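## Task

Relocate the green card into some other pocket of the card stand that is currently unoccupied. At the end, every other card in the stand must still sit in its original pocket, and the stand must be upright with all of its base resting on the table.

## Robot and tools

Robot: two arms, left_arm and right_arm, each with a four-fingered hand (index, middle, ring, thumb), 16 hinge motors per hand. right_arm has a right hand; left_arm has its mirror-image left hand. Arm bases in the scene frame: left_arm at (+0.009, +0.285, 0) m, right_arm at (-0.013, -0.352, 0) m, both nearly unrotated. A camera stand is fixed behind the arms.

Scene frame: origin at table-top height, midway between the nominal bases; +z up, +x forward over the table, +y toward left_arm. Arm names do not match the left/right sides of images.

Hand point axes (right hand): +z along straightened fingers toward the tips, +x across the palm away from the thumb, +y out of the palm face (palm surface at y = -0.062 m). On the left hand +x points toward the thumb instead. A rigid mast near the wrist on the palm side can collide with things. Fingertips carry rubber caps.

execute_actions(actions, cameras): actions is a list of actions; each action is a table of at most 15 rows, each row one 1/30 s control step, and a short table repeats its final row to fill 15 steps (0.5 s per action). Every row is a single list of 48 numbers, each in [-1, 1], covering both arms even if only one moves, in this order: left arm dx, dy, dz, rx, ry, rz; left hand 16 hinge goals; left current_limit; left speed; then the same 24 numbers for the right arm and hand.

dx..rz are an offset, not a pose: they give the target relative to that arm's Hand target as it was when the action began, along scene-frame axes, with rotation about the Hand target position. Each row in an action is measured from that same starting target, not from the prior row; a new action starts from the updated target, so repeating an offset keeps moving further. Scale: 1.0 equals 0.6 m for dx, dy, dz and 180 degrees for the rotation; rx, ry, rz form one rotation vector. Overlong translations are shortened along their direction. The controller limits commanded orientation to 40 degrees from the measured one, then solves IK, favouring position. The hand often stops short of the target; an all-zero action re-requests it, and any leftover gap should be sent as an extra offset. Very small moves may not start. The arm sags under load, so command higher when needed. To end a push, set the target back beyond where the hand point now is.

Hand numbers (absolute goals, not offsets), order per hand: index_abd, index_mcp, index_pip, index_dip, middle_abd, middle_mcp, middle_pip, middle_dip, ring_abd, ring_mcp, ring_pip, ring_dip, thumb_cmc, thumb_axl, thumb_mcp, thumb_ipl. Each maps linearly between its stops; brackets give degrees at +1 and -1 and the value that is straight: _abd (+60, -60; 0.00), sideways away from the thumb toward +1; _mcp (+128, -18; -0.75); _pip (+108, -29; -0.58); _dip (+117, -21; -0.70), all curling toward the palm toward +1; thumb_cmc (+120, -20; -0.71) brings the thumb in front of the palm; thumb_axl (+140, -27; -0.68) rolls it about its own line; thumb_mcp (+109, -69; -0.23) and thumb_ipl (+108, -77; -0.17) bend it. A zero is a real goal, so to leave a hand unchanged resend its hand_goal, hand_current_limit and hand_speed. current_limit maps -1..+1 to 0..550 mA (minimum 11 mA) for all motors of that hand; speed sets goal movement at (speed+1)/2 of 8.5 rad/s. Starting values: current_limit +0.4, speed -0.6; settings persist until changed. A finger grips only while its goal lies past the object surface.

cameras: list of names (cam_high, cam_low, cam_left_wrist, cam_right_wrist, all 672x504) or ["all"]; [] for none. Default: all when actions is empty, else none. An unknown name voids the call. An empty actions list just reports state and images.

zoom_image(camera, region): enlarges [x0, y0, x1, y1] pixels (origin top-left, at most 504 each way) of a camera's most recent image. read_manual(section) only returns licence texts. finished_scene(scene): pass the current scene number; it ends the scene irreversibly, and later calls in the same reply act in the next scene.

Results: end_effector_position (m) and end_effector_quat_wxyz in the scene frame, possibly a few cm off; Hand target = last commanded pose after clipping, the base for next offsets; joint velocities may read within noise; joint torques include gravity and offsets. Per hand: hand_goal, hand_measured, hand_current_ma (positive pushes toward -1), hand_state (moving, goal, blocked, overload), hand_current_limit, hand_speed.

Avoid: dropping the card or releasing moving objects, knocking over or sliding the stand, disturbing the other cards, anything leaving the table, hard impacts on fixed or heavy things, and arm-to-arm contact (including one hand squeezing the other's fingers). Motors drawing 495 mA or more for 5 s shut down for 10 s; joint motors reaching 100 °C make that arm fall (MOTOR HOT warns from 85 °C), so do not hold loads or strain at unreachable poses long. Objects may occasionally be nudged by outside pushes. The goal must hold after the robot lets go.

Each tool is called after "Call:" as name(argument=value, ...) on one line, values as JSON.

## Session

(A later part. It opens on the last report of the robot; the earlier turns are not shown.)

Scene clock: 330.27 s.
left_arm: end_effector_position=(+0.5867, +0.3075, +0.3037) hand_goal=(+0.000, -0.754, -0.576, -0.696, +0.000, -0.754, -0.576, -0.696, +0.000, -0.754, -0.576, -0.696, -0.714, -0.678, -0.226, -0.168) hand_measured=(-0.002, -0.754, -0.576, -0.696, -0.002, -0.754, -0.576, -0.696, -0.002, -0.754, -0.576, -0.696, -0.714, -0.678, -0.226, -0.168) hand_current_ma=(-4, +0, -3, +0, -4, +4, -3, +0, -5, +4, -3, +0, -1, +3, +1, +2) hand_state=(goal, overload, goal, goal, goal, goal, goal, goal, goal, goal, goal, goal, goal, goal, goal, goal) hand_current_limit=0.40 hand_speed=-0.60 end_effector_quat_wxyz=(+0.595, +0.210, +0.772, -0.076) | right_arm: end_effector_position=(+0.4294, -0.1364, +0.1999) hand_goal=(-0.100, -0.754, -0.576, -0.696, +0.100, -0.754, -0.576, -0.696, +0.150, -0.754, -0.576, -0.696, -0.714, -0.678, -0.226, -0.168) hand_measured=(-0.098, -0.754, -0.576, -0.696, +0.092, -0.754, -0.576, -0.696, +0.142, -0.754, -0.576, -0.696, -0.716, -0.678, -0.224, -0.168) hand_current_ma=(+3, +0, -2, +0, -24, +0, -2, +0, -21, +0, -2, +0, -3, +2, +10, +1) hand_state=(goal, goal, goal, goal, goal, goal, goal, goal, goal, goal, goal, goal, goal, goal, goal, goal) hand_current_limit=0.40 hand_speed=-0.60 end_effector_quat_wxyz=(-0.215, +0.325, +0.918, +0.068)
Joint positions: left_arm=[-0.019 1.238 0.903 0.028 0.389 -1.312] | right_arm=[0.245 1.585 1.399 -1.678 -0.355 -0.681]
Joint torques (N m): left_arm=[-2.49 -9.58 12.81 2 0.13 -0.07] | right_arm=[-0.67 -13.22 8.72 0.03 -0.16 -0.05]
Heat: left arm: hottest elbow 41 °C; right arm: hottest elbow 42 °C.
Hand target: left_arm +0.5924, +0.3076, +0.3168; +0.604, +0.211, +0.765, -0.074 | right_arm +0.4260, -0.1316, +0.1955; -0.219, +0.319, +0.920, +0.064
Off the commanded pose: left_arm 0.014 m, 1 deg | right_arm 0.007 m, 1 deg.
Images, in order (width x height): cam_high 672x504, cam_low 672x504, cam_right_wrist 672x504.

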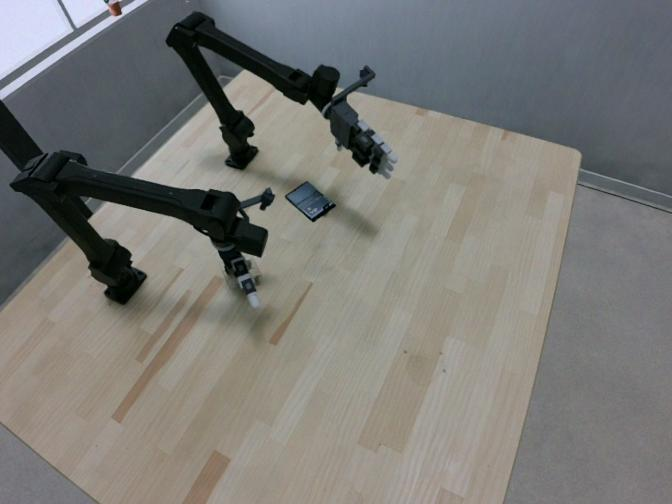

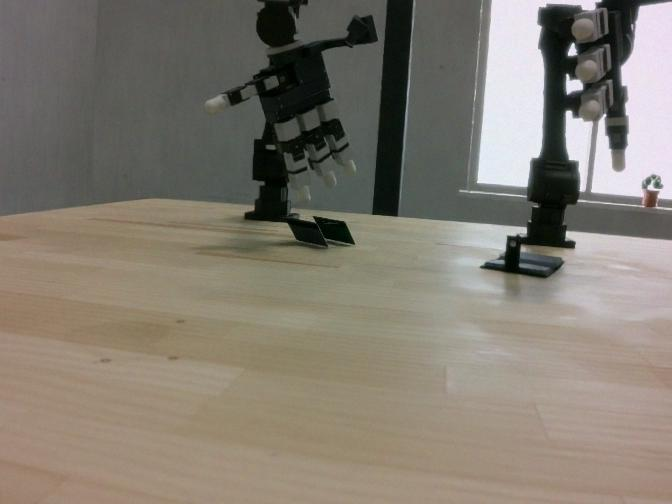

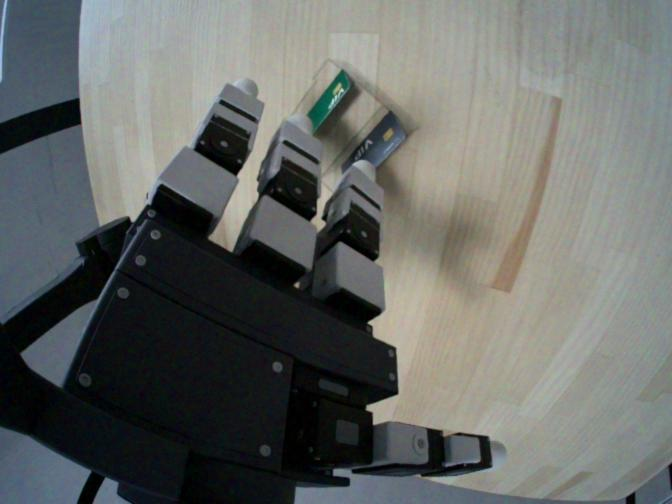

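Call:
execute_actions(actions=[[[0,0,0,0,0,0,0,-0.754,-0.576,-0.696,0,-0.754,-0.576,-0.696,0,-0.754,-0.576,-0.696,-0.714,-0.678,-0.226,-0.168,0.4,-0.6,-0.0243,0.0078,-0.0355,0,0,0,-0.1,-0.754,-0.576,-0.696,0.1,-0.754,-0.576,-0.696,0.15,-0.754,-0.576,-0.696,-0.714,-0.678,-0.226,-0.168,0.4,-0.6]]], cameras=["cam_high","cam_right_wrist","cam_low"])

Call:
zoom_image(camera="cam_right_wrist", region=[220, 40, 440, 205])

Call:
zoom_image(camera="cam_low", region=[260, 150, 380, 260])

Scene clock: 355.97 s.
left_arm: end_effector_position=(+0.5867, +0.3075, +0.3037) hand_goal=(+0.000, -0.754, -0.576, -0.696, +0.000, -0.754, -0.576, -0.696, +0.000, -0.754, -0.576, -0.696, -0.714, -0.678, -0.226, -0.168) hand_measured=(-0.002, -0.754, -0.576, -0.696, -0.002, -0.754, -0.576, -0.696, -0.002, -0.754, -0.576, -0.696, -0.714, -0.678, -0.226, -0.168) hand_current_ma=(-4, +0, -3, +0, -4, +4, -3, +0, -5, +4, -3, +0, -1, +3, +1, +2) hand_state=(goal, overload, goal, goal, goal, goal, goal, goal, goal, goal, goal, goal, goal, goal, goal, goal) hand_current_limit=0.40 hand_speed=-0.60 end_effector_quat_wxyz=(+0.595, +0.210, +0.772, -0.076) | right_arm: end_effector_position=(+0.4137, -0.1320, +0.1705) hand_goal=(-0.100, -0.754, -0.576, -0.696, +0.100, -0.754, -0.576, -0.696, +0.150, -0.754, -0.576, -0.696, -0.714, -0.678, -0.226, -0.168) hand_measured=(-0.098, -0.754, -0.576, -0.696, +0.092, -0.754, -0.576, -0.696, +0.142, -0.754, -0.576, -0.696, -0.716, -0.678, -0.224, -0.168) hand_current_ma=(+3, +0, -2, +0, -24, +0, -2, +0, -21, +0, -2, +0, -3, +2, +10, +1) hand_state=(goal, goal, goal, goal, goal, goal, goal, goal, goal, goal, goal, goal, goal, goal, goal, goal) hand_current_limit=0.40 hand_speed=-0.60 end_effector_quat_wxyz=(-0.225, +0.318, +0.919, +0.060)
Joint positions: left_arm=[-0.019 1.238 0.903 0.028 0.389 -1.312] | right_arm=[0.263 1.584 1.32 -1.622 -0.355 -0.681]
Joint torques (N m): left_arm=[-2.55 -9.58 12.81 2.03 0.13 -0.07] | right_arm=[-0.67 -12.81 8.13 0.32 -0.41 0.12]
Heat: left arm: hottest elbow 41 °C; right arm: hottest elbow 40 °C.
Hand target: left_arm +0.5924, +0.3076, +0.3168; +0.604, +0.211, +0.765, -0.074 | right_arm +0.4114, -0.1269, +0.1741; -0.219, +0.319, +0.920, +0.063
Off the commanded pose: left_arm 0.014 m, 1 deg | right_arm 0.007 m, 1 deg.
Images, in order (width x height): cam_high 672x504, cam_low 672x504, cam_right_wrist 672x504.

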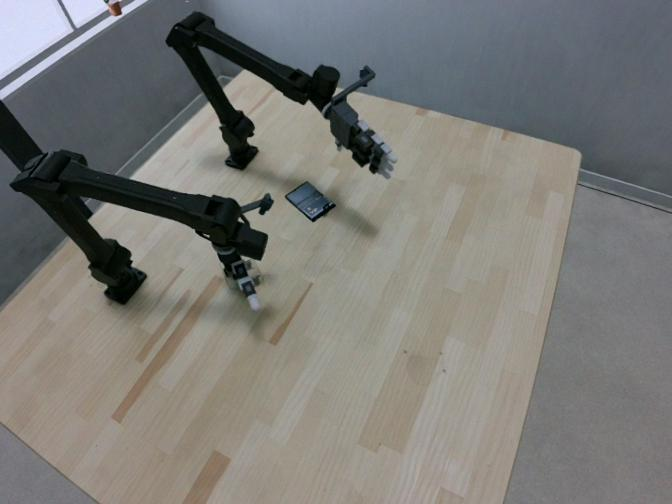

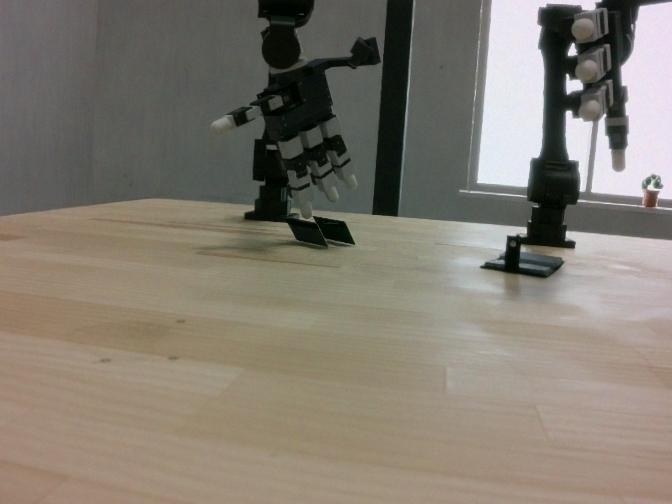

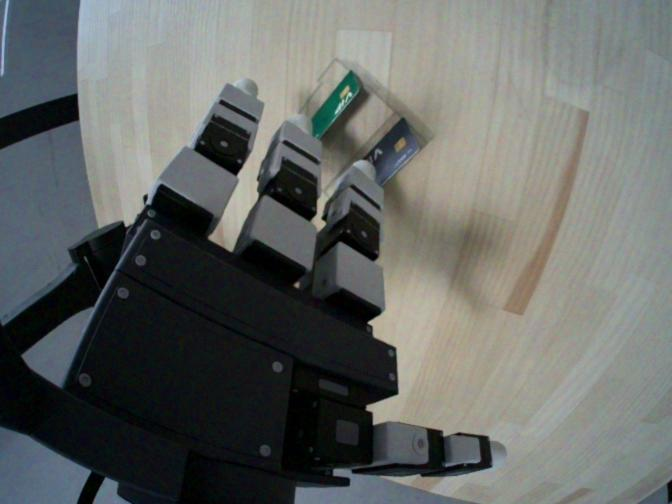

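Scaled by 2.291 from the camera's 672x504 image, which has a finer 960x720 frame.

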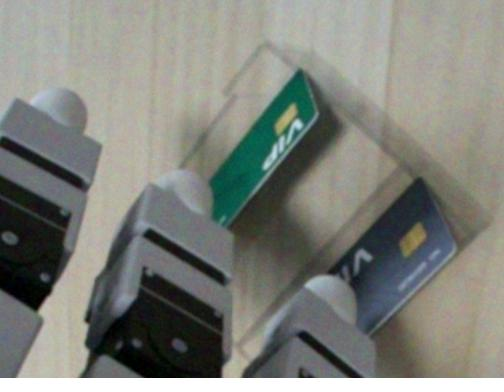

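Scaled by 4.200 from the camera's 672x504 image, which has a finer 960x720 frame.

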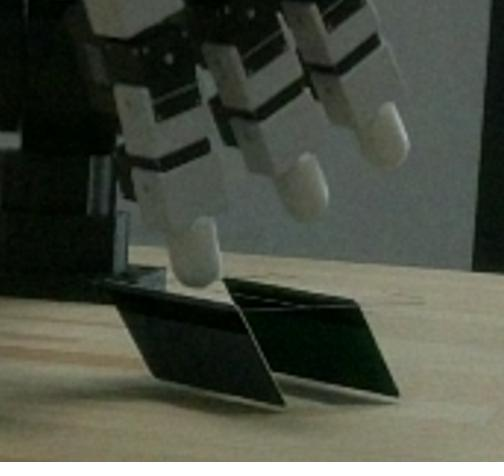

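Call:
zoom_image(camera="cam_right_wrist", region=[295, 50, 440, 159])

Scaled by 3.476 from the camera's 672x504 image, which has a finer 960x720 frame.

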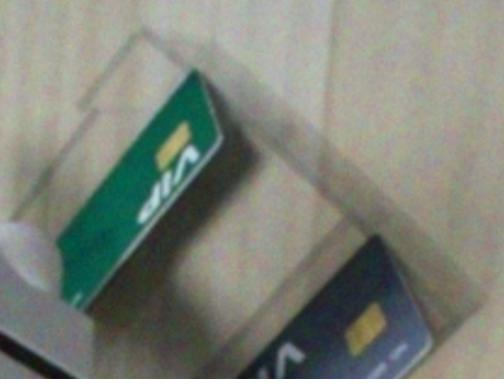

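Call:
execute_actions(actions=[[[0,0,0,0,0,0,0,-0.754,-0.576,-0.696,0,-0.754,-0.576,-0.696,0,-0.754,-0.576,-0.696,-0.714,-0.678,-0.226,-0.168,0.4,-0.6,-0.013,0.0101,-0.0192,0,0,0,-0.1,-0.754,-0.576,-0.696,0.1,-0.754,-0.576,-0.696,0.15,-0.754,-0.576,-0.696,-0.714,-0.678,-0.226,-0.168,0.4,-0.6]],[[0,0,0,0,0,0,0,-0.754,-0.576,-0.696,0,-0.754,-0.576,-0.696,0,-0.754,-0.576,-0.696,-0.714,-0.678,-0.226,-0.168,0.4,-0.6,-0.006,0.005,-0.0096,0,0,0,-0.1,-0.754,-0.576,-0.696,0.1,-0.754,-0.576,-0.696,0.15,-0.754,-0.576,-0.696,-0.714,-0.678,-0.226,-0.168,0.4,-0.6]]], cameras=["cam_high","cam_right_wrist","cam_low"])

Call:
zoom_image(camera="cam_right_wrist", region=[260, 40, 440, 175])

Call:
zoom_image(camera="cam_low", region=[270, 180, 370, 260])

Scene clock: 432.80 s.
left_arm: end_effector_position=(+0.5867, +0.3075, +0.3037) hand_goal=(+0.000, -0.754, -0.576, -0.696, +0.000, -0.754, -0.576, -0.696, +0.000, -0.754, -0.576, -0.696, -0.714, -0.678, -0.226, -0.168) hand_measured=(-0.002, -0.754, -0.576, -0.696, -0.002, -0.754, -0.576, -0.696, -0.002, -0.754, -0.576, -0.696, -0.714, -0.678, -0.226, -0.168) hand_current_ma=(-4, +0, -3, +0, -4, +4, -3, +0, -5, +4, -3, +0, -1, +3, +1, +2) hand_state=(goal, overload, goal, goal, goal, goal, goal, goal, goal, goal, goal, goal, goal, goal, goal, goal) hand_current_limit=0.40 hand_speed=-0.60 end_effector_quat_wxyz=(+0.595, +0.210, +0.772, -0.076) | right_arm: end_effector_position=(+0.4051, -0.1245, +0.1507) hand_goal=(-0.100, -0.754, -0.576, -0.696, +0.100, -0.754, -0.576, -0.696, +0.150, -0.754, -0.576, -0.696, -0.714, -0.678, -0.226, -0.168) hand_measured=(-0.106, -0.754, -0.576, -0.696, +0.092, -0.754, -0.576, -0.696, +0.142, -0.754, -0.576, -0.696, -0.716, -0.678, -0.224, -0.168) hand_current_ma=(-15, +0, -2, +0, -24, +0, -2, +0, -20, +0, -2, +0, -3, +2, +10, +1) hand_state=(goal, goal, goal, goal, goal, goal, goal, goal, goal, goal, goal, goal, goal, goal, goal, goal) hand_current_limit=0.40 hand_speed=-0.60 end_effector_quat_wxyz=(-0.225, +0.320, +0.919, +0.059)
Joint positions: left_arm=[-0.019 1.238 0.903 0.028 0.389 -1.312] | right_arm=[0.286 1.583 1.266 -1.562 -0.36 -0.655]
Joint torques (N m): left_arm=[-2.49 -9.58 12.81 2.02 0.13 -0.07] | right_arm=[-0.38 -13.98 7.64 0.49 -0.52 0.17]
Heat: left arm: hottest elbow 42 °C; right arm: hottest elbow 37 °C.
Hand target: left_arm +0.5924, +0.3076, +0.3168; +0.604, +0.211, +0.765, -0.074 | right_arm +0.4001, -0.1179, +0.1568; -0.219, +0.319, +0.920, +0.063
Off the commanded pose: left_arm 0.014 m, 1 deg | right_arm 0.010 m, 1 deg.
Images, in order (width x height): cam_high 672x504, cam_low 672x504, cam_right_wrist 672x504.

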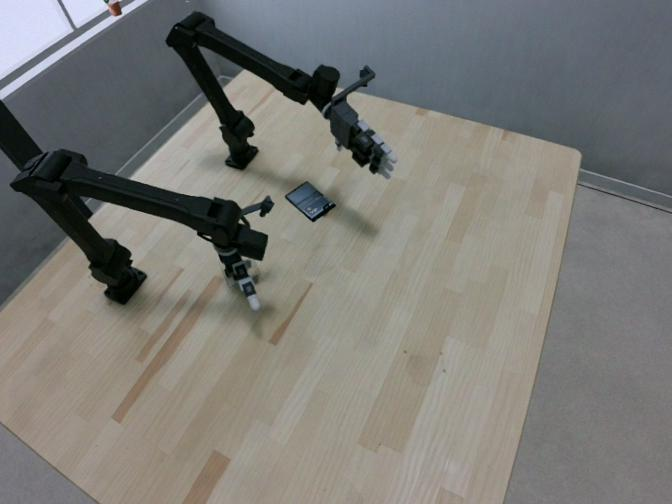

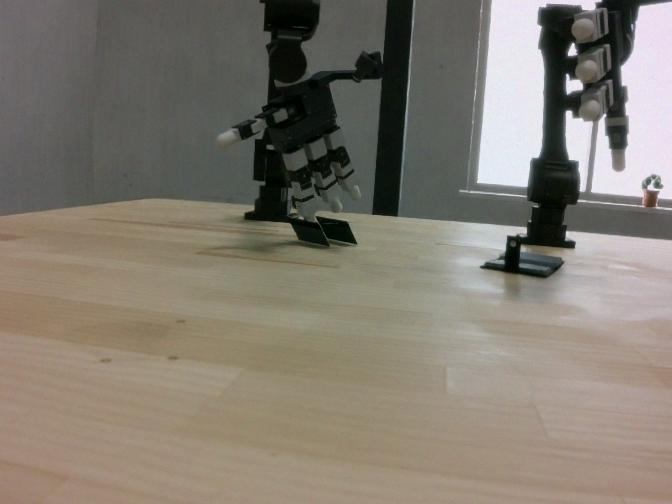

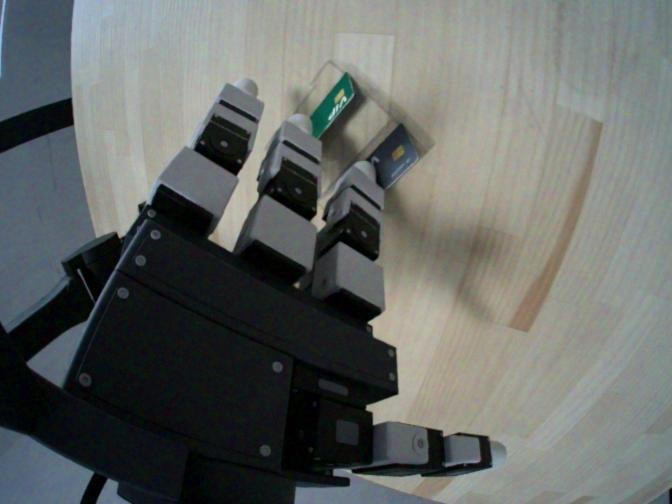

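Scaled by 2.800 from the camera's 672x504 image, which has a finer 960x720 frame.

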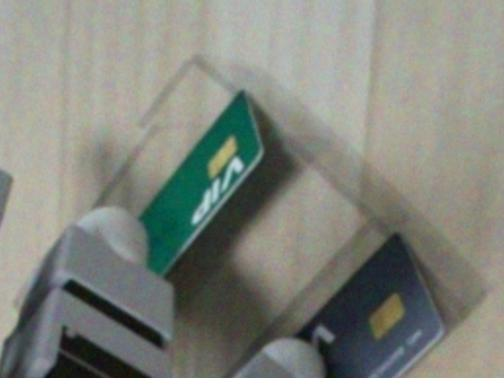

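Scaled by 5.040 from the camera's 672x504 image, which has a finer 960x720 frame.

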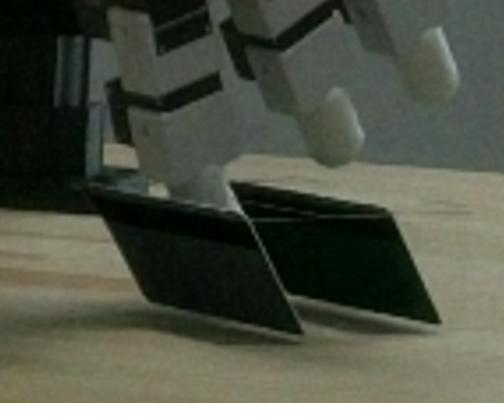

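Call:
execute_actions(actions=[[[0,0,0,0,0,0,0,-0.754,-0.576,-0.696,0,-0.754,-0.576,-0.696,0,-0.754,-0.576,-0.696,-0.714,-0.678,-0.226,-0.168,0.4,-0.6,0.0168,-0.0132,0.025,0,0,0,-0.1,-0.754,-0.576,-0.696,0.1,-0.754,-0.576,-0.696,0.15,-0.754,-0.576,-0.696,-0.714,-0.678,-0.226,-0.168,0.4,-0.6]],[[0,0,0,0,0,0,0,-0.754,-0.576,-0.696,0,-0.754,-0.576,-0.696,0,-0.754,-0.576,-0.696,-0.714,-0.678,-0.226,-0.168,0.4,-0.6,-0.0137,0.0113,0.0103,0,0,0,0,-0.754,-0.576,-0.696,0,-0.754,-0.576,-0.696,0.15,-0.754,-0.576,-0.696,-0.714,-0.678,-0.226,-0.168,0.4,-0.6]]], cameras=["cam_high","cam_right_wrist","cam_low"])

Call:
zoom_image(camera="cam_right_wrist", region=[260, 40, 440, 175])

Call:
zoom_image(camera="cam_low", region=[270, 180, 370, 260])

Scene clock: 517.20 s.
left_arm: end_effector_position=(+0.5867, +0.3075, +0.3037) hand_goal=(+0.000, -0.754, -0.576, -0.696, +0.000, -0.754, -0.576, -0.696, +0.000, -0.754, -0.576, -0.696, -0.714, -0.678, -0.226, -0.168) hand_measured=(-0.002, -0.754, -0.576, -0.696, -0.002, -0.754, -0.576, -0.696, -0.002, -0.754, -0.576, -0.696, -0.714, -0.678, -0.226, -0.168) hand_current_ma=(-4, +0, -3, +0, -4, +4, -3, +0, -5, +4, -3, +0, -1, +3, +1, +2) hand_state=(goal, overload, goal, goal, goal, goal, goal, goal, goal, goal, goal, goal, goal, goal, goal, goal) hand_current_limit=0.40 hand_speed=-0.60 end_effector_quat_wxyz=(+0.595, +0.210, +0.772, -0.076) | right_arm: end_effector_position=(+0.3976, -0.1268, +0.1562) hand_goal=(+0.000, -0.754, -0.576, -0.696, +0.000, -0.754, -0.576, -0.696, +0.150, -0.754, -0.576, -0.696, -0.714, -0.678, -0.226, -0.168) hand_measured=(-0.016, -0.750, -0.576, -0.696, +0.002, -0.754, -0.576, -0.696, +0.142, -0.754, -0.576, -0.696, -0.716, -0.678, -0.224, -0.168) hand_current_ma=(-49, +11, +2, +0, +2, +0, -2, +0, -20, +0, -2, +0, -3, +2, +10, +1) hand_state=(goal, goal, goal, goal, goal, goal, goal, goal, goal, goal, goal, goal, goal, goal, goal, goal) hand_current_limit=0.40 hand_speed=-0.60 end_effector_quat_wxyz=(-0.233, +0.321, +0.917, +0.053)
Joint positions: left_arm=[-0.019 1.238 0.903 0.028 0.389 -1.312] | right_arm=[0.286 1.57 1.266 -1.594 -0.36 -0.655]
Joint torques (N m): left_arm=[-2.55 -9.58 12.79 2.02 0.13 -0.07] | right_arm=[-0.44 -13.98 11.58 -0.5 -0.46 0.11]
Heat: left arm: hottest elbow 43 °C; right arm: hottest elbow 36 °C.
Hand target: left_arm +0.5924, +0.3076, +0.3168; +0.604, +0.211, +0.765, -0.074 | right_arm +0.4019, -0.1191, +0.1781; -0.219, +0.319, +0.920, +0.064
Off the commanded pose: left_arm 0.014 m, 1 deg | right_arm 0.024 m, 2 deg.
Images, in order (width x height): cam_high 672x504, cam_low 672x504, cam_right_wrist 672x504.

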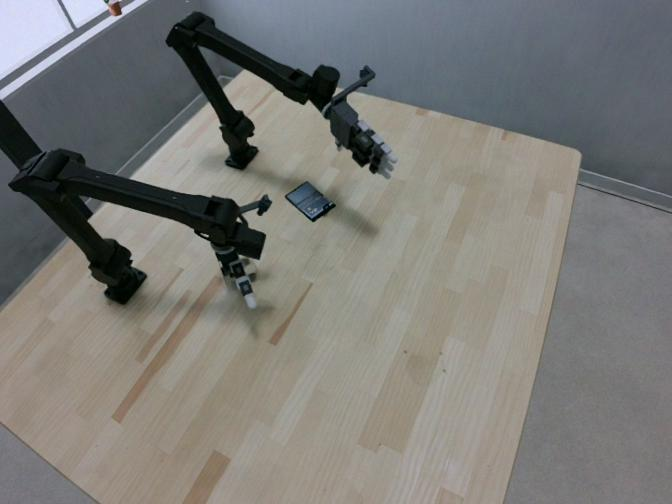

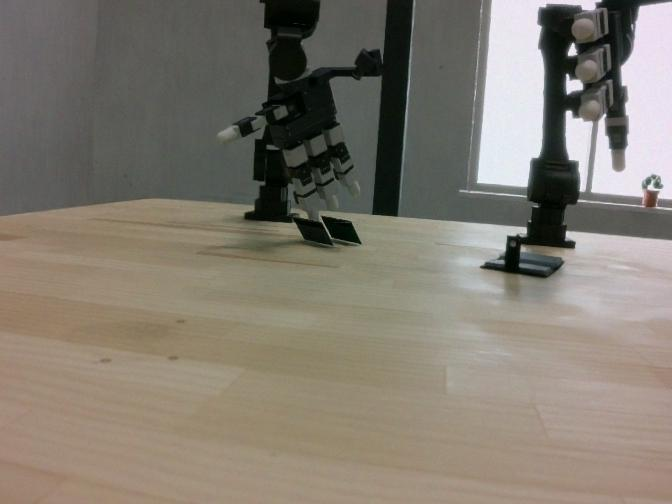

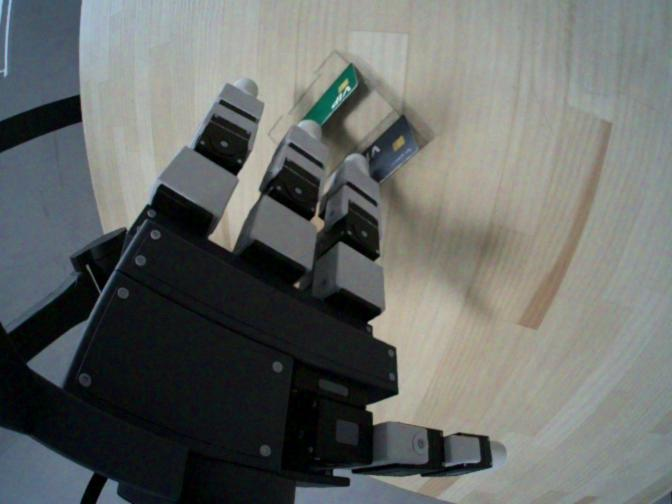

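Scaled by 2.800 from the camera's 672x504 image, which has a finer 960x720 frame.

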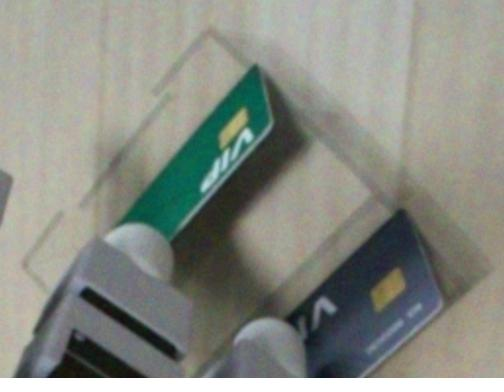

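Scaled by 5.040 from the camera's 672x504 image, which has a finer 960x720 frame.

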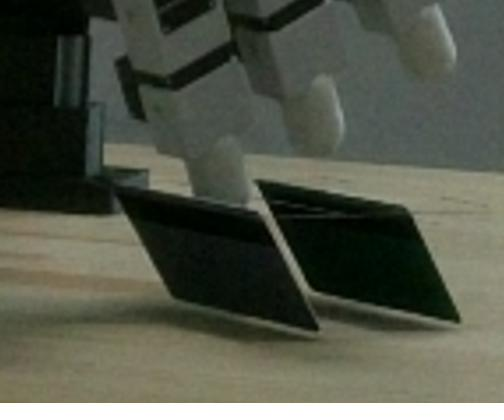

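Call:
execute_actions(actions=[[[0,0,0,0,0,0,0,-0.754,-0.576,-0.696,0,-0.754,-0.576,-0.696,0,-0.754,-0.576,-0.696,-0.714,-0.678,-0.226,-0.168,0.4,-0.6,0.02,-0.015,0.045,0,0,0,0,-0.754,-0.576,-0.696,0,-0.754,-0.576,-0.696,0.15,-0.754,-0.576,-0.696,-0.714,-0.678,-0.226,-0.168,0.4,-0.6]]], cameras=["cam_high","cam_right_wrist","cam_low"])

Call:
zoom_image(camera="cam_right_wrist", region=[260, 40, 440, 175])

Call:
zoom_image(camera="cam_low", region=[270, 180, 370, 260])

Scene clock: 522.83 s.
left_arm: end_effector_position=(+0.5867, +0.3075, +0.3037) hand_goal=(+0.000, -0.754, -0.576, -0.696, +0.000, -0.754, -0.576, -0.696, +0.000, -0.754, -0.576, -0.696, -0.714, -0.678, -0.226, -0.168) hand_measured=(-0.002, -0.754, -0.576, -0.696, -0.002, -0.754, -0.576, -0.696, -0.002, -0.754, -0.576, -0.696, -0.714, -0.678, -0.226, -0.168) hand_current_ma=(-4, +0, -3, +0, -4, +4, -3, +0, -5, +4, -3, +0, -1, +3, +1, +2) hand_state=(goal, overload, goal, goal, goal, goal, goal, goal, goal, goal, goal, goal, goal, goal, goal, goal) hand_current_limit=0.40 hand_speed=-0.60 end_effector_quat_wxyz=(+0.595, +0.210, +0.772, -0.076) | right_arm: end_effector_position=(+0.3977, -0.1268, +0.1767) hand_goal=(+0.000, -0.754, -0.576, -0.696, +0.000, -0.754, -0.576, -0.696, +0.150, -0.754, -0.576, -0.696, -0.714, -0.678, -0.226, -0.168) hand_measured=(-0.006, -0.750, -0.576, -0.696, +0.000, -0.754, -0.576, -0.696, +0.142, -0.754, -0.576, -0.696, -0.716, -0.678, -0.224, -0.168) hand_current_ma=(-19, +13, +2, +0, +2, +0, -2, +0, -20, +0, -2, +0, -3, +2, +10, +1) hand_state=(goal, goal, goal, goal, goal, goal, goal, goal, goal, goal, goal, goal, goal, goal, goal, goal) hand_current_limit=0.40 hand_speed=-0.60 end_effector_quat_wxyz=(-0.242, +0.322, +0.914, +0.046)
Joint positions: left_arm=[-0.019 1.238 0.903 0.028 0.389 -1.312] | right_arm=[0.286 1.57 1.322 -1.674 -0.36 -0.655]
Joint torques (N m): left_arm=[-2.49 -9.58 12.81 2 0.13 -0.07] | right_arm=[-2.84 -13.45 13.72 -0.46 -0.11 -0.11]
Heat: left arm: hottest elbow 43 °C; right arm: hottest elbow 36 °C.
Hand target: left_arm +0.5924, +0.3076, +0.3168; +0.604, +0.211, +0.765, -0.074 | right_arm +0.4140, -0.1280, +0.2051; -0.219, +0.319, +0.920, +0.064
Off the commanded pose: left_arm 0.014 m, 1 deg | right_arm 0.033 m, 3 deg.
joint sent to its limit (right arm) — joint 4 (wrist pitch), lower limit. The joint targets still meet the commanded pose.
Images, in order (width x height): cam_high 672x504, cam_low 672x504, cam_right_wrist 672x504.

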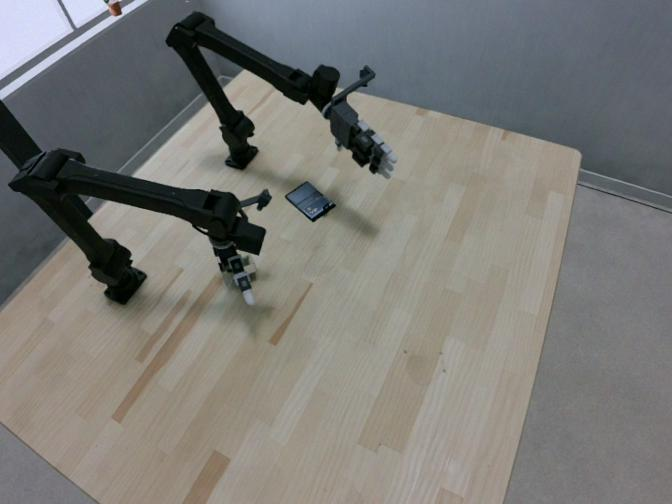

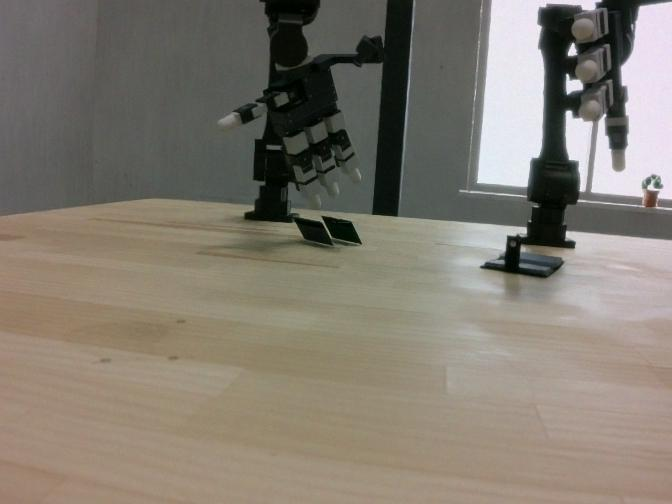

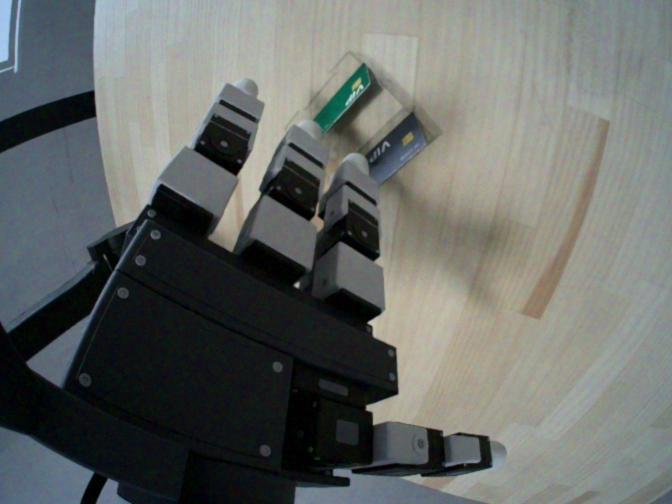

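Scaled by 2.800 from the camera's 672x504 image, which has a finer 960x720 frame.

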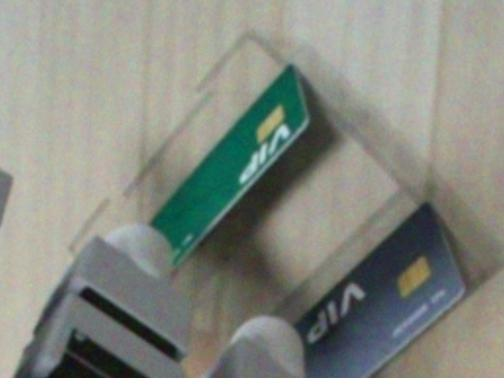

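Scaled by 5.040 from the camera's 672x504 image, which has a finer 960x720 frame.

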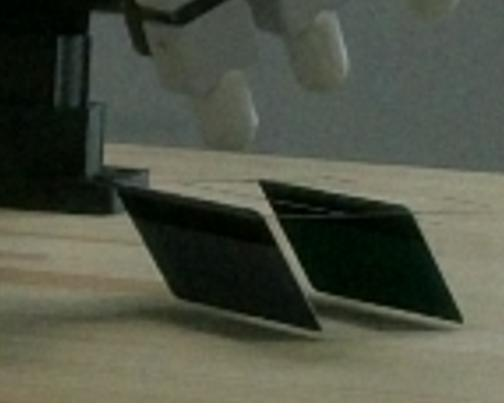

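Call:
execute_actions(actions=[[[0,0,0,0,0,0,0,-0.754,-0.576,-0.696,0,-0.754,-0.576,-0.696,0,-0.754,-0.576,-0.696,-0.714,-0.678,-0.226,-0.168,0.4,-0.6,-0.0375,0.0313,-0.0758,0,0,0,0,-0.754,-0.576,-0.696,0,-0.754,-0.576,-0.696,0.15,-0.754,-0.576,-0.696,-0.714,-0.678,-0.226,-0.168,0.4,-0.6]]], cameras=["cam_high","cam_right_wrist","cam_low"])

Call:
zoom_image(camera="cam_right_wrist", region=[260, 40, 440, 175])

Call:
zoom_image(camera="cam_low", region=[270, 180, 370, 260])

Scene clock: 546.60 s.
left_arm: end_effector_position=(+0.5867, +0.3075, +0.3037) hand_goal=(+0.000, -0.754, -0.576, -0.696, +0.000, -0.754, -0.576, -0.696, +0.000, -0.754, -0.576, -0.696, -0.714, -0.678, -0.226, -0.168) hand_measured=(-0.002, -0.754, -0.576, -0.696, -0.002, -0.754, -0.576, -0.696, -0.002, -0.754, -0.576, -0.696, -0.714, -0.678, -0.226, -0.168) hand_current_ma=(-4, +0, -3, +0, -4, +4, -3, +0, -5, +4, -3, +0, -1, +3, +1, +2) hand_state=(goal, overload, goal, goal, goal, goal, goal, goal, goal, goal, goal, goal, goal, goal, goal, goal) hand_current_limit=0.40 hand_speed=-0.60 end_effector_quat_wxyz=(+0.595, +0.210, +0.772, -0.076) | right_arm: end_effector_position=(+0.3949, -0.1144, +0.1536) hand_goal=(+0.000, -0.754, -0.576, -0.696, +0.000, -0.754, -0.576, -0.696, +0.150, -0.754, -0.576, -0.696, -0.714, -0.678, -0.226, -0.168) hand_measured=(-0.008, -0.754, -0.576, -0.696, +0.000, -0.754, -0.576, -0.696, +0.144, -0.754, -0.576, -0.696, -0.716, -0.678, -0.224, -0.168) hand_current_ma=(-20, +2, +2, +0, +1, +1, -2, +0, -19, +0, -2, +0, -3, +2, +11, +1) hand_state=(goal, goal, goal, goal, goal, goal, goal, goal, goal, goal, goal, goal, goal, goal, goal, goal) hand_current_limit=0.40 hand_speed=-0.60 end_effector_quat_wxyz=(-0.226, +0.318, +0.919, +0.058)
Joint positions: left_arm=[-0.019 1.238 0.903 0.028 0.389 -1.312] | right_arm=[0.314 1.564 1.252 -1.559 -0.37 -0.629]
Joint torques (N m): left_arm=[-2.55 -9.58 12.79 2 0.13 -0.07] | right_arm=[-0.5 -13.51 7.86 0.54 -0.43 0.13]
Heat: left arm: hottest elbow 43 °C; right arm: hottest elbow 40 °C.
Hand target: left_arm +0.5924, +0.3076, +0.3168; +0.604, +0.211, +0.765, -0.074 | right_arm +0.3913, -0.1092, +0.1595; -0.219, +0.319, +0.920, +0.063
Off the commanded pose: left_arm 0.014 m, 1 deg | right_arm 0.009 m, 1 deg.
Images, in order (width x height): cam_high 672x504, cam_low 672x504, cam_right_wrist 672x504.

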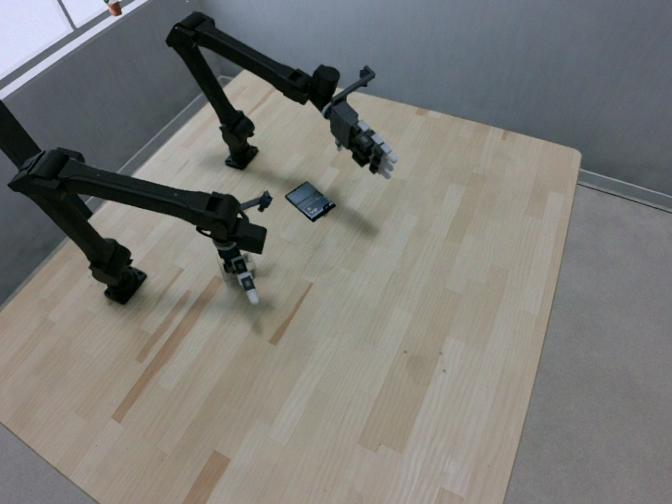

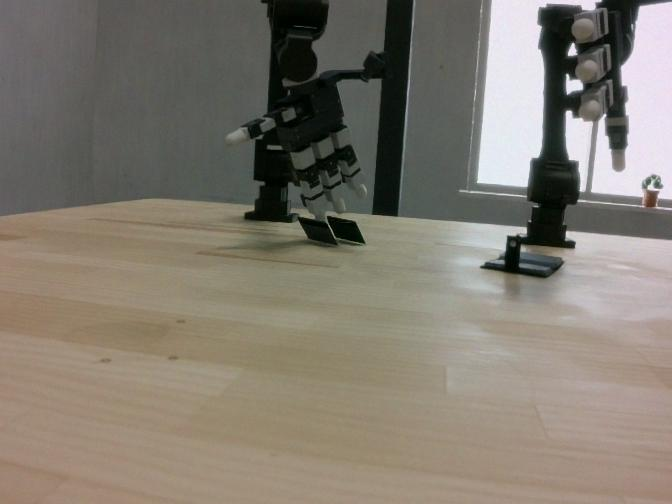

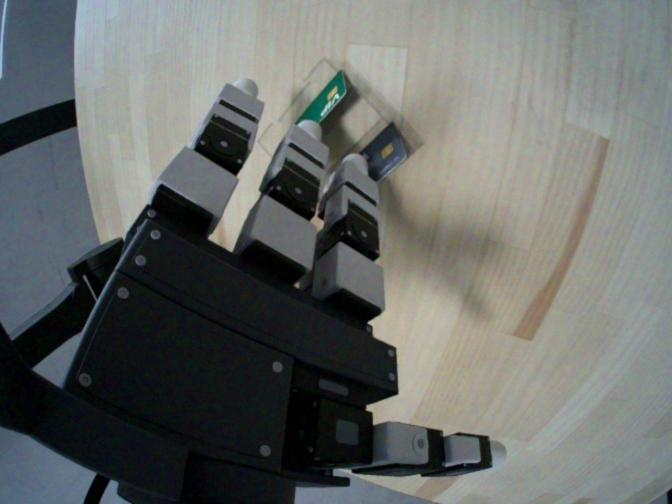

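Scaled by 2.800 from the camera's 672x504 image, which has a finer 960x720 frame.

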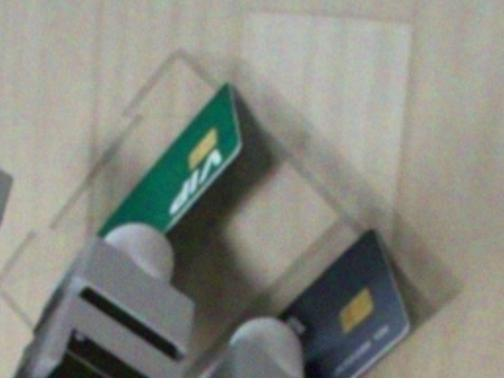

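Scaled by 5.040 from the camera's 672x504 image, which has a finer 960x720 frame.

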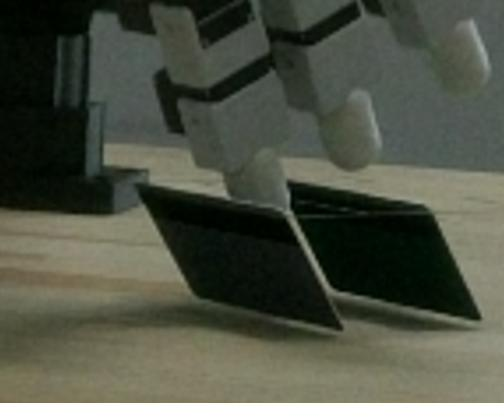

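Call:
execute_actions(actions=[[[0,0,0,0,0,0,0,-0.754,-0.576,-0.696,0,-0.754,-0.576,-0.696,0,-0.754,-0.576,-0.696,-0.714,-0.678,-0.226,-0.168,0.4,-0.6,0.0495,-0.0272,0.0842,0,0,0,0,-0.754,-0.576,-0.696,0,-0.754,-0.576,-0.696,0.15,-0.754,-0.576,-0.696,-0.714,-0.678,-0.226,-0.168,0.4,-0.6]],[[0,0,0,0,0,0,0,-0.754,-0.576,-0.696,0,-0.754,-0.576,-0.696,0,-0.754,-0.576,-0.696,-0.714,-0.678,-0.226,-0.168,0.4,-0.6,0,0,0,0,0,0,0,-0.754,-0.576,-0.696,0,-0.754,-0.576,-0.696,0.15,-0.754,-0.576,-0.696,-0.714,-0.678,-0.226,-0.168,0.4,-0.6]],[[0,0,0,0,0,0,0,-0.754,-0.576,-0.696,0,-0.754,-0.576,-0.696,0,-0.754,-0.576,-0.696,-0.714,-0.678,-0.226,-0.168,0.4,-0.6,-0.0258,0.0202,0.0197,0,0,0,0,-0.754,-0.576,-0.696,0,-0.754,-0.576,-0.696,0.15,-0.754,-0.576,-0.696,-0.714,-0.678,-0.226,-0.168,0.4,-0.6]]], cameras=["cam_high","cam_right_wrist","cam_low"])

Call:
zoom_image(camera="cam_right_wrist", region=[260, 40, 440, 175])

Call:
zoom_image(camera="cam_low", region=[270, 180, 370, 260])

Scene clock: 563.77 s.
left_arm: end_effector_position=(+0.5867, +0.3075, +0.3037) hand_goal=(+0.000, -0.754, -0.576, -0.696, +0.000, -0.754, -0.576, -0.696, +0.000, -0.754, -0.576, -0.696, -0.714, -0.678, -0.226, -0.168) hand_measured=(-0.002, -0.754, -0.576, -0.696, -0.002, -0.754, -0.576, -0.696, -0.002, -0.754, -0.576, -0.696, -0.714, -0.678, -0.226, -0.168) hand_current_ma=(-4, +0, -3, +0, -4, +4, -3, +0, -5, +4, -3, +0, -1, +3, +1, +2) hand_state=(goal, overload, goal, goal, goal, goal, goal, goal, goal, goal, goal, goal, goal, goal, goal, goal) hand_current_limit=0.40 hand_speed=-0.60 end_effector_quat_wxyz=(+0.595, +0.210, +0.772, -0.076) | right_arm: end_effector_position=(+0.4018, -0.1206, +0.1994) hand_goal=(+0.000, -0.754, -0.576, -0.696, +0.000, -0.754, -0.576, -0.696, +0.150, -0.754, -0.576, -0.696, -0.714, -0.678, -0.226, -0.168) hand_measured=(-0.006, -0.750, -0.574, -0.696, +0.000, -0.754, -0.576, -0.696, +0.144, -0.754, -0.576, -0.696, -0.716, -0.678, -0.224, -0.168) hand_current_ma=(-17, +12, +4, +0, +1, +2, -2, +0, -19, +1, -2, +0, -3, +2, +11, +1) hand_state=(goal, goal, goal, goal, goal, goal, goal, goal, goal, goal, goal, goal, goal, goal, goal, goal) hand_current_limit=0.40 hand_speed=-0.60 end_effector_quat_wxyz=(-0.223, +0.322, +0.918, +0.062)
Joint positions: left_arm=[-0.019 1.238 0.903 0.028 0.389 -1.312] | right_arm=[0.296 1.54 1.347 -1.674 -0.368 -0.639]
Joint torques (N m): left_arm=[-2.49 -9.64 12.81 2.02 0.13 -0.07] | right_arm=[-0.56 -13.57 12.3 -0.42 -0.4 0.13]
Heat: left arm: hottest elbow 43 °C; right arm: hottest elbow 38 °C.
Hand target: left_arm +0.5924, +0.3076, +0.3168; +0.604, +0.211, +0.765, -0.074 | right_arm +0.4057, -0.1135, +0.2221; -0.219, +0.319, +0.920, +0.064
Off the commanded pose: left_arm 0.014 m, 1 deg | right_arm 0.024 m, 1 deg.
joint sent to its limit (right arm) — joint 4 (wrist pitch), lower limit. The joint targets still meet the commanded pose.
Images, in order (width x height): cam_high 672x504, cam_low 672x504, cam_right_wrist 672x504.

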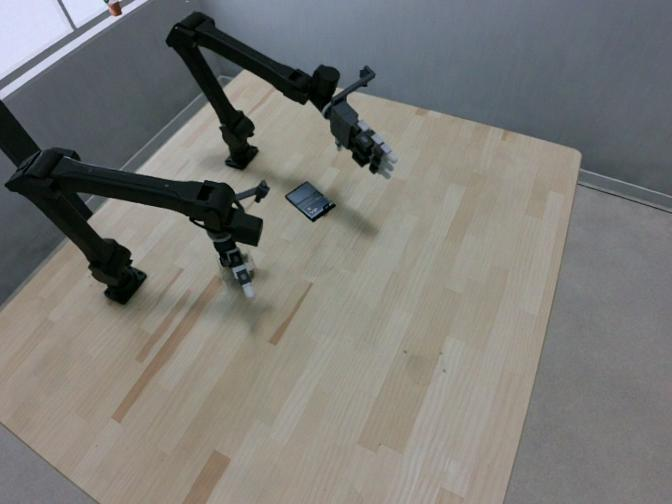

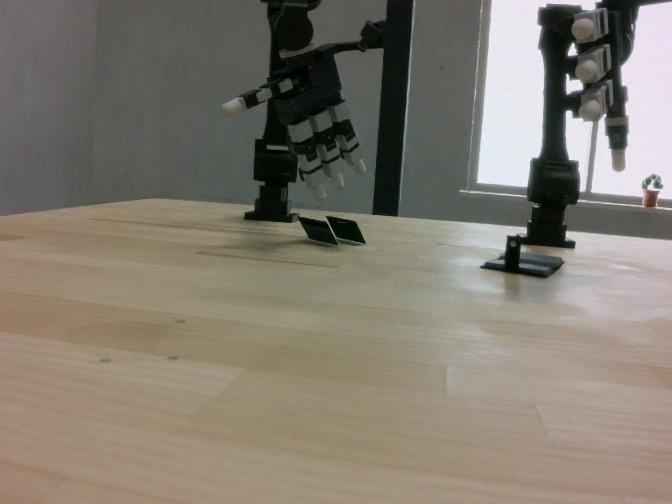

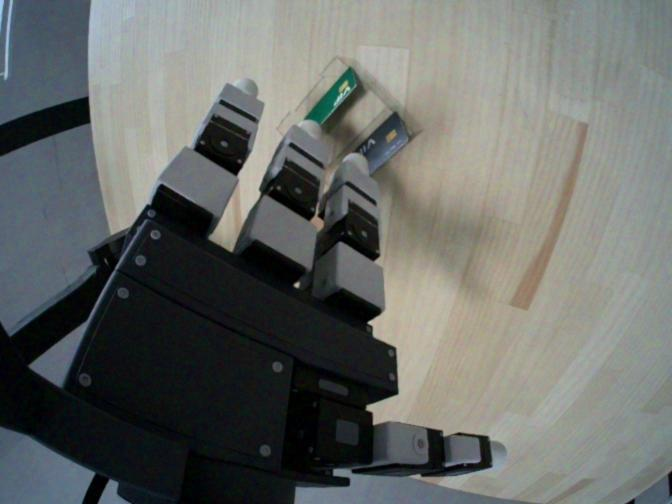

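Scaled by 2.800 from the camera's 672x504 image, which has a finer 960x720 frame.

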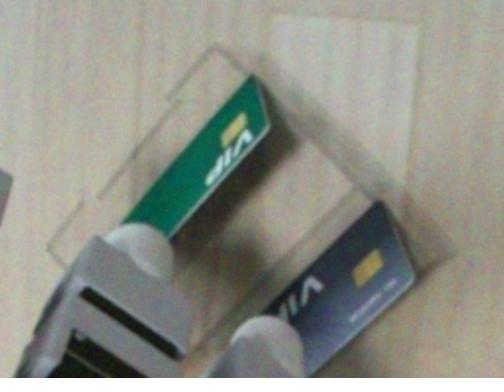

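Scaled by 5.040 from the camera's 672x504 image, which has a finer 960x720 frame.

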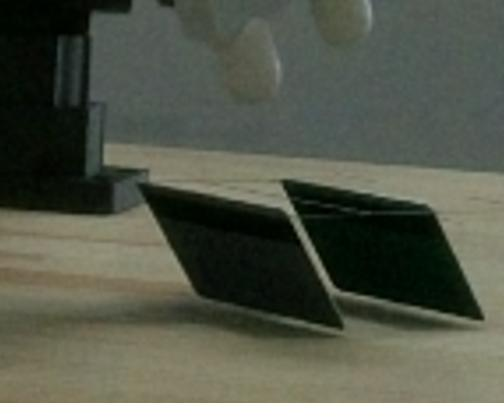

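Call:
execute_actions(actions=[[[0,0,0,0,0,0,0,-0.754,-0.576,-0.696,0,-0.754,-0.576,-0.696,0,-0.754,-0.576,-0.696,-0.714,-0.678,-0.226,-0.168,0.4,-0.6,-0.0507,0.0265,-0.0825,0,0,0,0,-0.754,-0.576,-0.696,0,-0.754,-0.576,-0.696,0.15,-0.754,-0.576,-0.696,-0.714,-0.678,-0.226,-0.168,0.4,-0.6]]], cameras=["cam_right_wrist","cam_low"])

Call:
zoom_image(camera="cam_right_wrist", region=[260, 40, 440, 175])

Call:
zoom_image(camera="cam_low", region=[270, 180, 370, 260])

Scene clock: 576.70 s.
left_arm: end_effector_position=(+0.5867, +0.3075, +0.3037) hand_goal=(+0.000, -0.754, -0.576, -0.696, +0.000, -0.754, -0.576, -0.696, +0.000, -0.754, -0.576, -0.696, -0.714, -0.678, -0.226, -0.168) hand_measured=(-0.002, -0.754, -0.576, -0.696, -0.002, -0.754, -0.576, -0.696, -0.002, -0.754, -0.576, -0.696, -0.714, -0.678, -0.226, -0.168) hand_current_ma=(-4, +0, -3, +0, -4, +4, -3, +0, -5, +4, -3, +0, -1, +3, +1, +2) hand_state=(goal, overload, goal, goal, goal, goal, goal, goal, goal, goal, goal, goal, goal, goal, goal, goal) hand_current_limit=0.40 hand_speed=-0.60 end_effector_quat_wxyz=(+0.595, +0.210, +0.772, -0.076) | right_arm: end_effector_position=(+0.3771, -0.1001, +0.1660) hand_goal=(+0.000, -0.754, -0.576, -0.696, +0.000, -0.754, -0.576, -0.696, +0.150, -0.754, -0.576, -0.696, -0.714, -0.678, -0.226, -0.168) hand_measured=(-0.006, -0.750, -0.574, -0.696, +0.000, -0.754, -0.576, -0.696, +0.144, -0.754, -0.576, -0.696, -0.716, -0.678, -0.224, -0.168) hand_current_ma=(-17, +10, +4, +0, +1, +2, -2, +0, -19, +1, -2, +0, -3, +2, +11, +1) hand_state=(goal, goal, goal, goal, goal, goal, goal, goal, goal, goal, goal, goal, goal, goal, goal, goal) hand_current_limit=0.40 hand_speed=-0.60 end_effector_quat_wxyz=(-0.227, +0.316, +0.919, +0.057)
Joint positions: left_arm=[-0.019 1.238 0.903 0.028 0.389 -1.312] | right_arm=[0.36 1.524 1.24 -1.574 -0.381 -0.588]
Joint torques (N m): left_arm=[-2.55 -9.64 12.81 2.02 0.13 -0.07] | right_arm=[-1.08 -13.22 8.12 0.55 -0.4 0.11]
Heat: left arm: hottest elbow 43 °C; right arm: hottest elbow 38 °C.
Hand target: left_arm +0.5924, +0.3076, +0.3168; +0.604, +0.211, +0.765, -0.074 | right_arm +0.3752, -0.0975, +0.1724; -0.219, +0.319, +0.920, +0.064
Off the commanded pose: left_arm 0.014 m, 1 deg | right_arm 0.007 m, 1 deg.
Images, in order (width x height): cam_low 672x504, cam_right_wrist 672x504.

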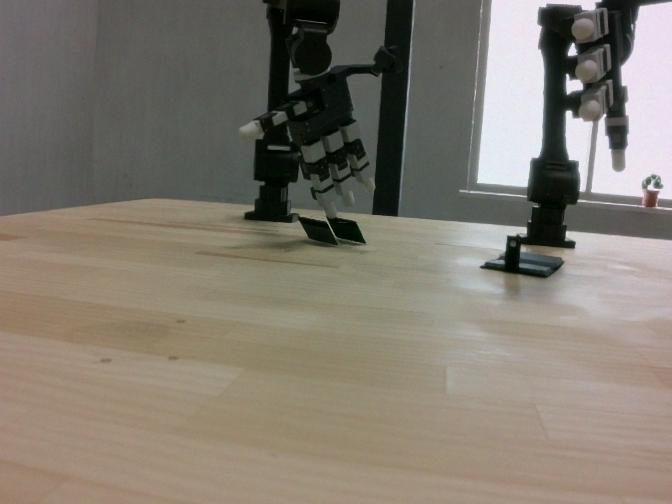

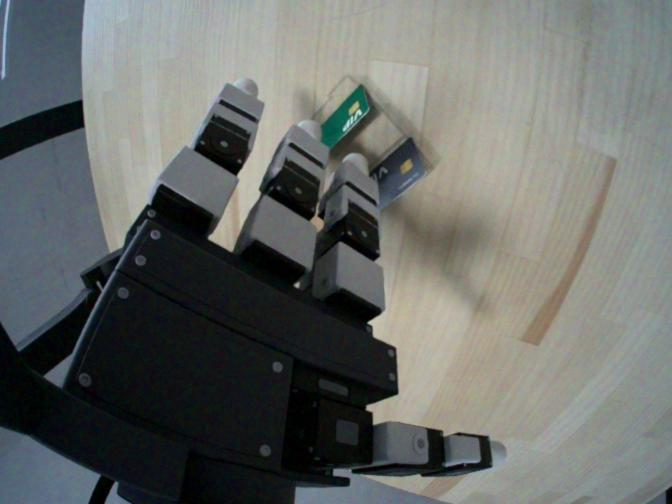

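Scaled by 2.800 from the camera's 672x504 image, which has a finer 960x720 frame.

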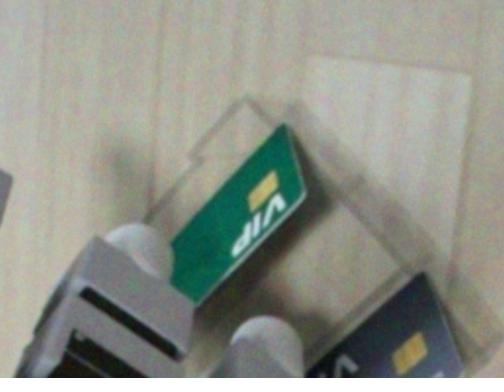

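Scaled by 5.040 from the camera's 672x504 image, which has a finer 960x720 frame.

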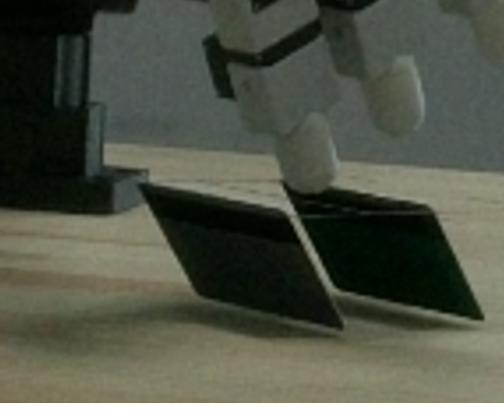

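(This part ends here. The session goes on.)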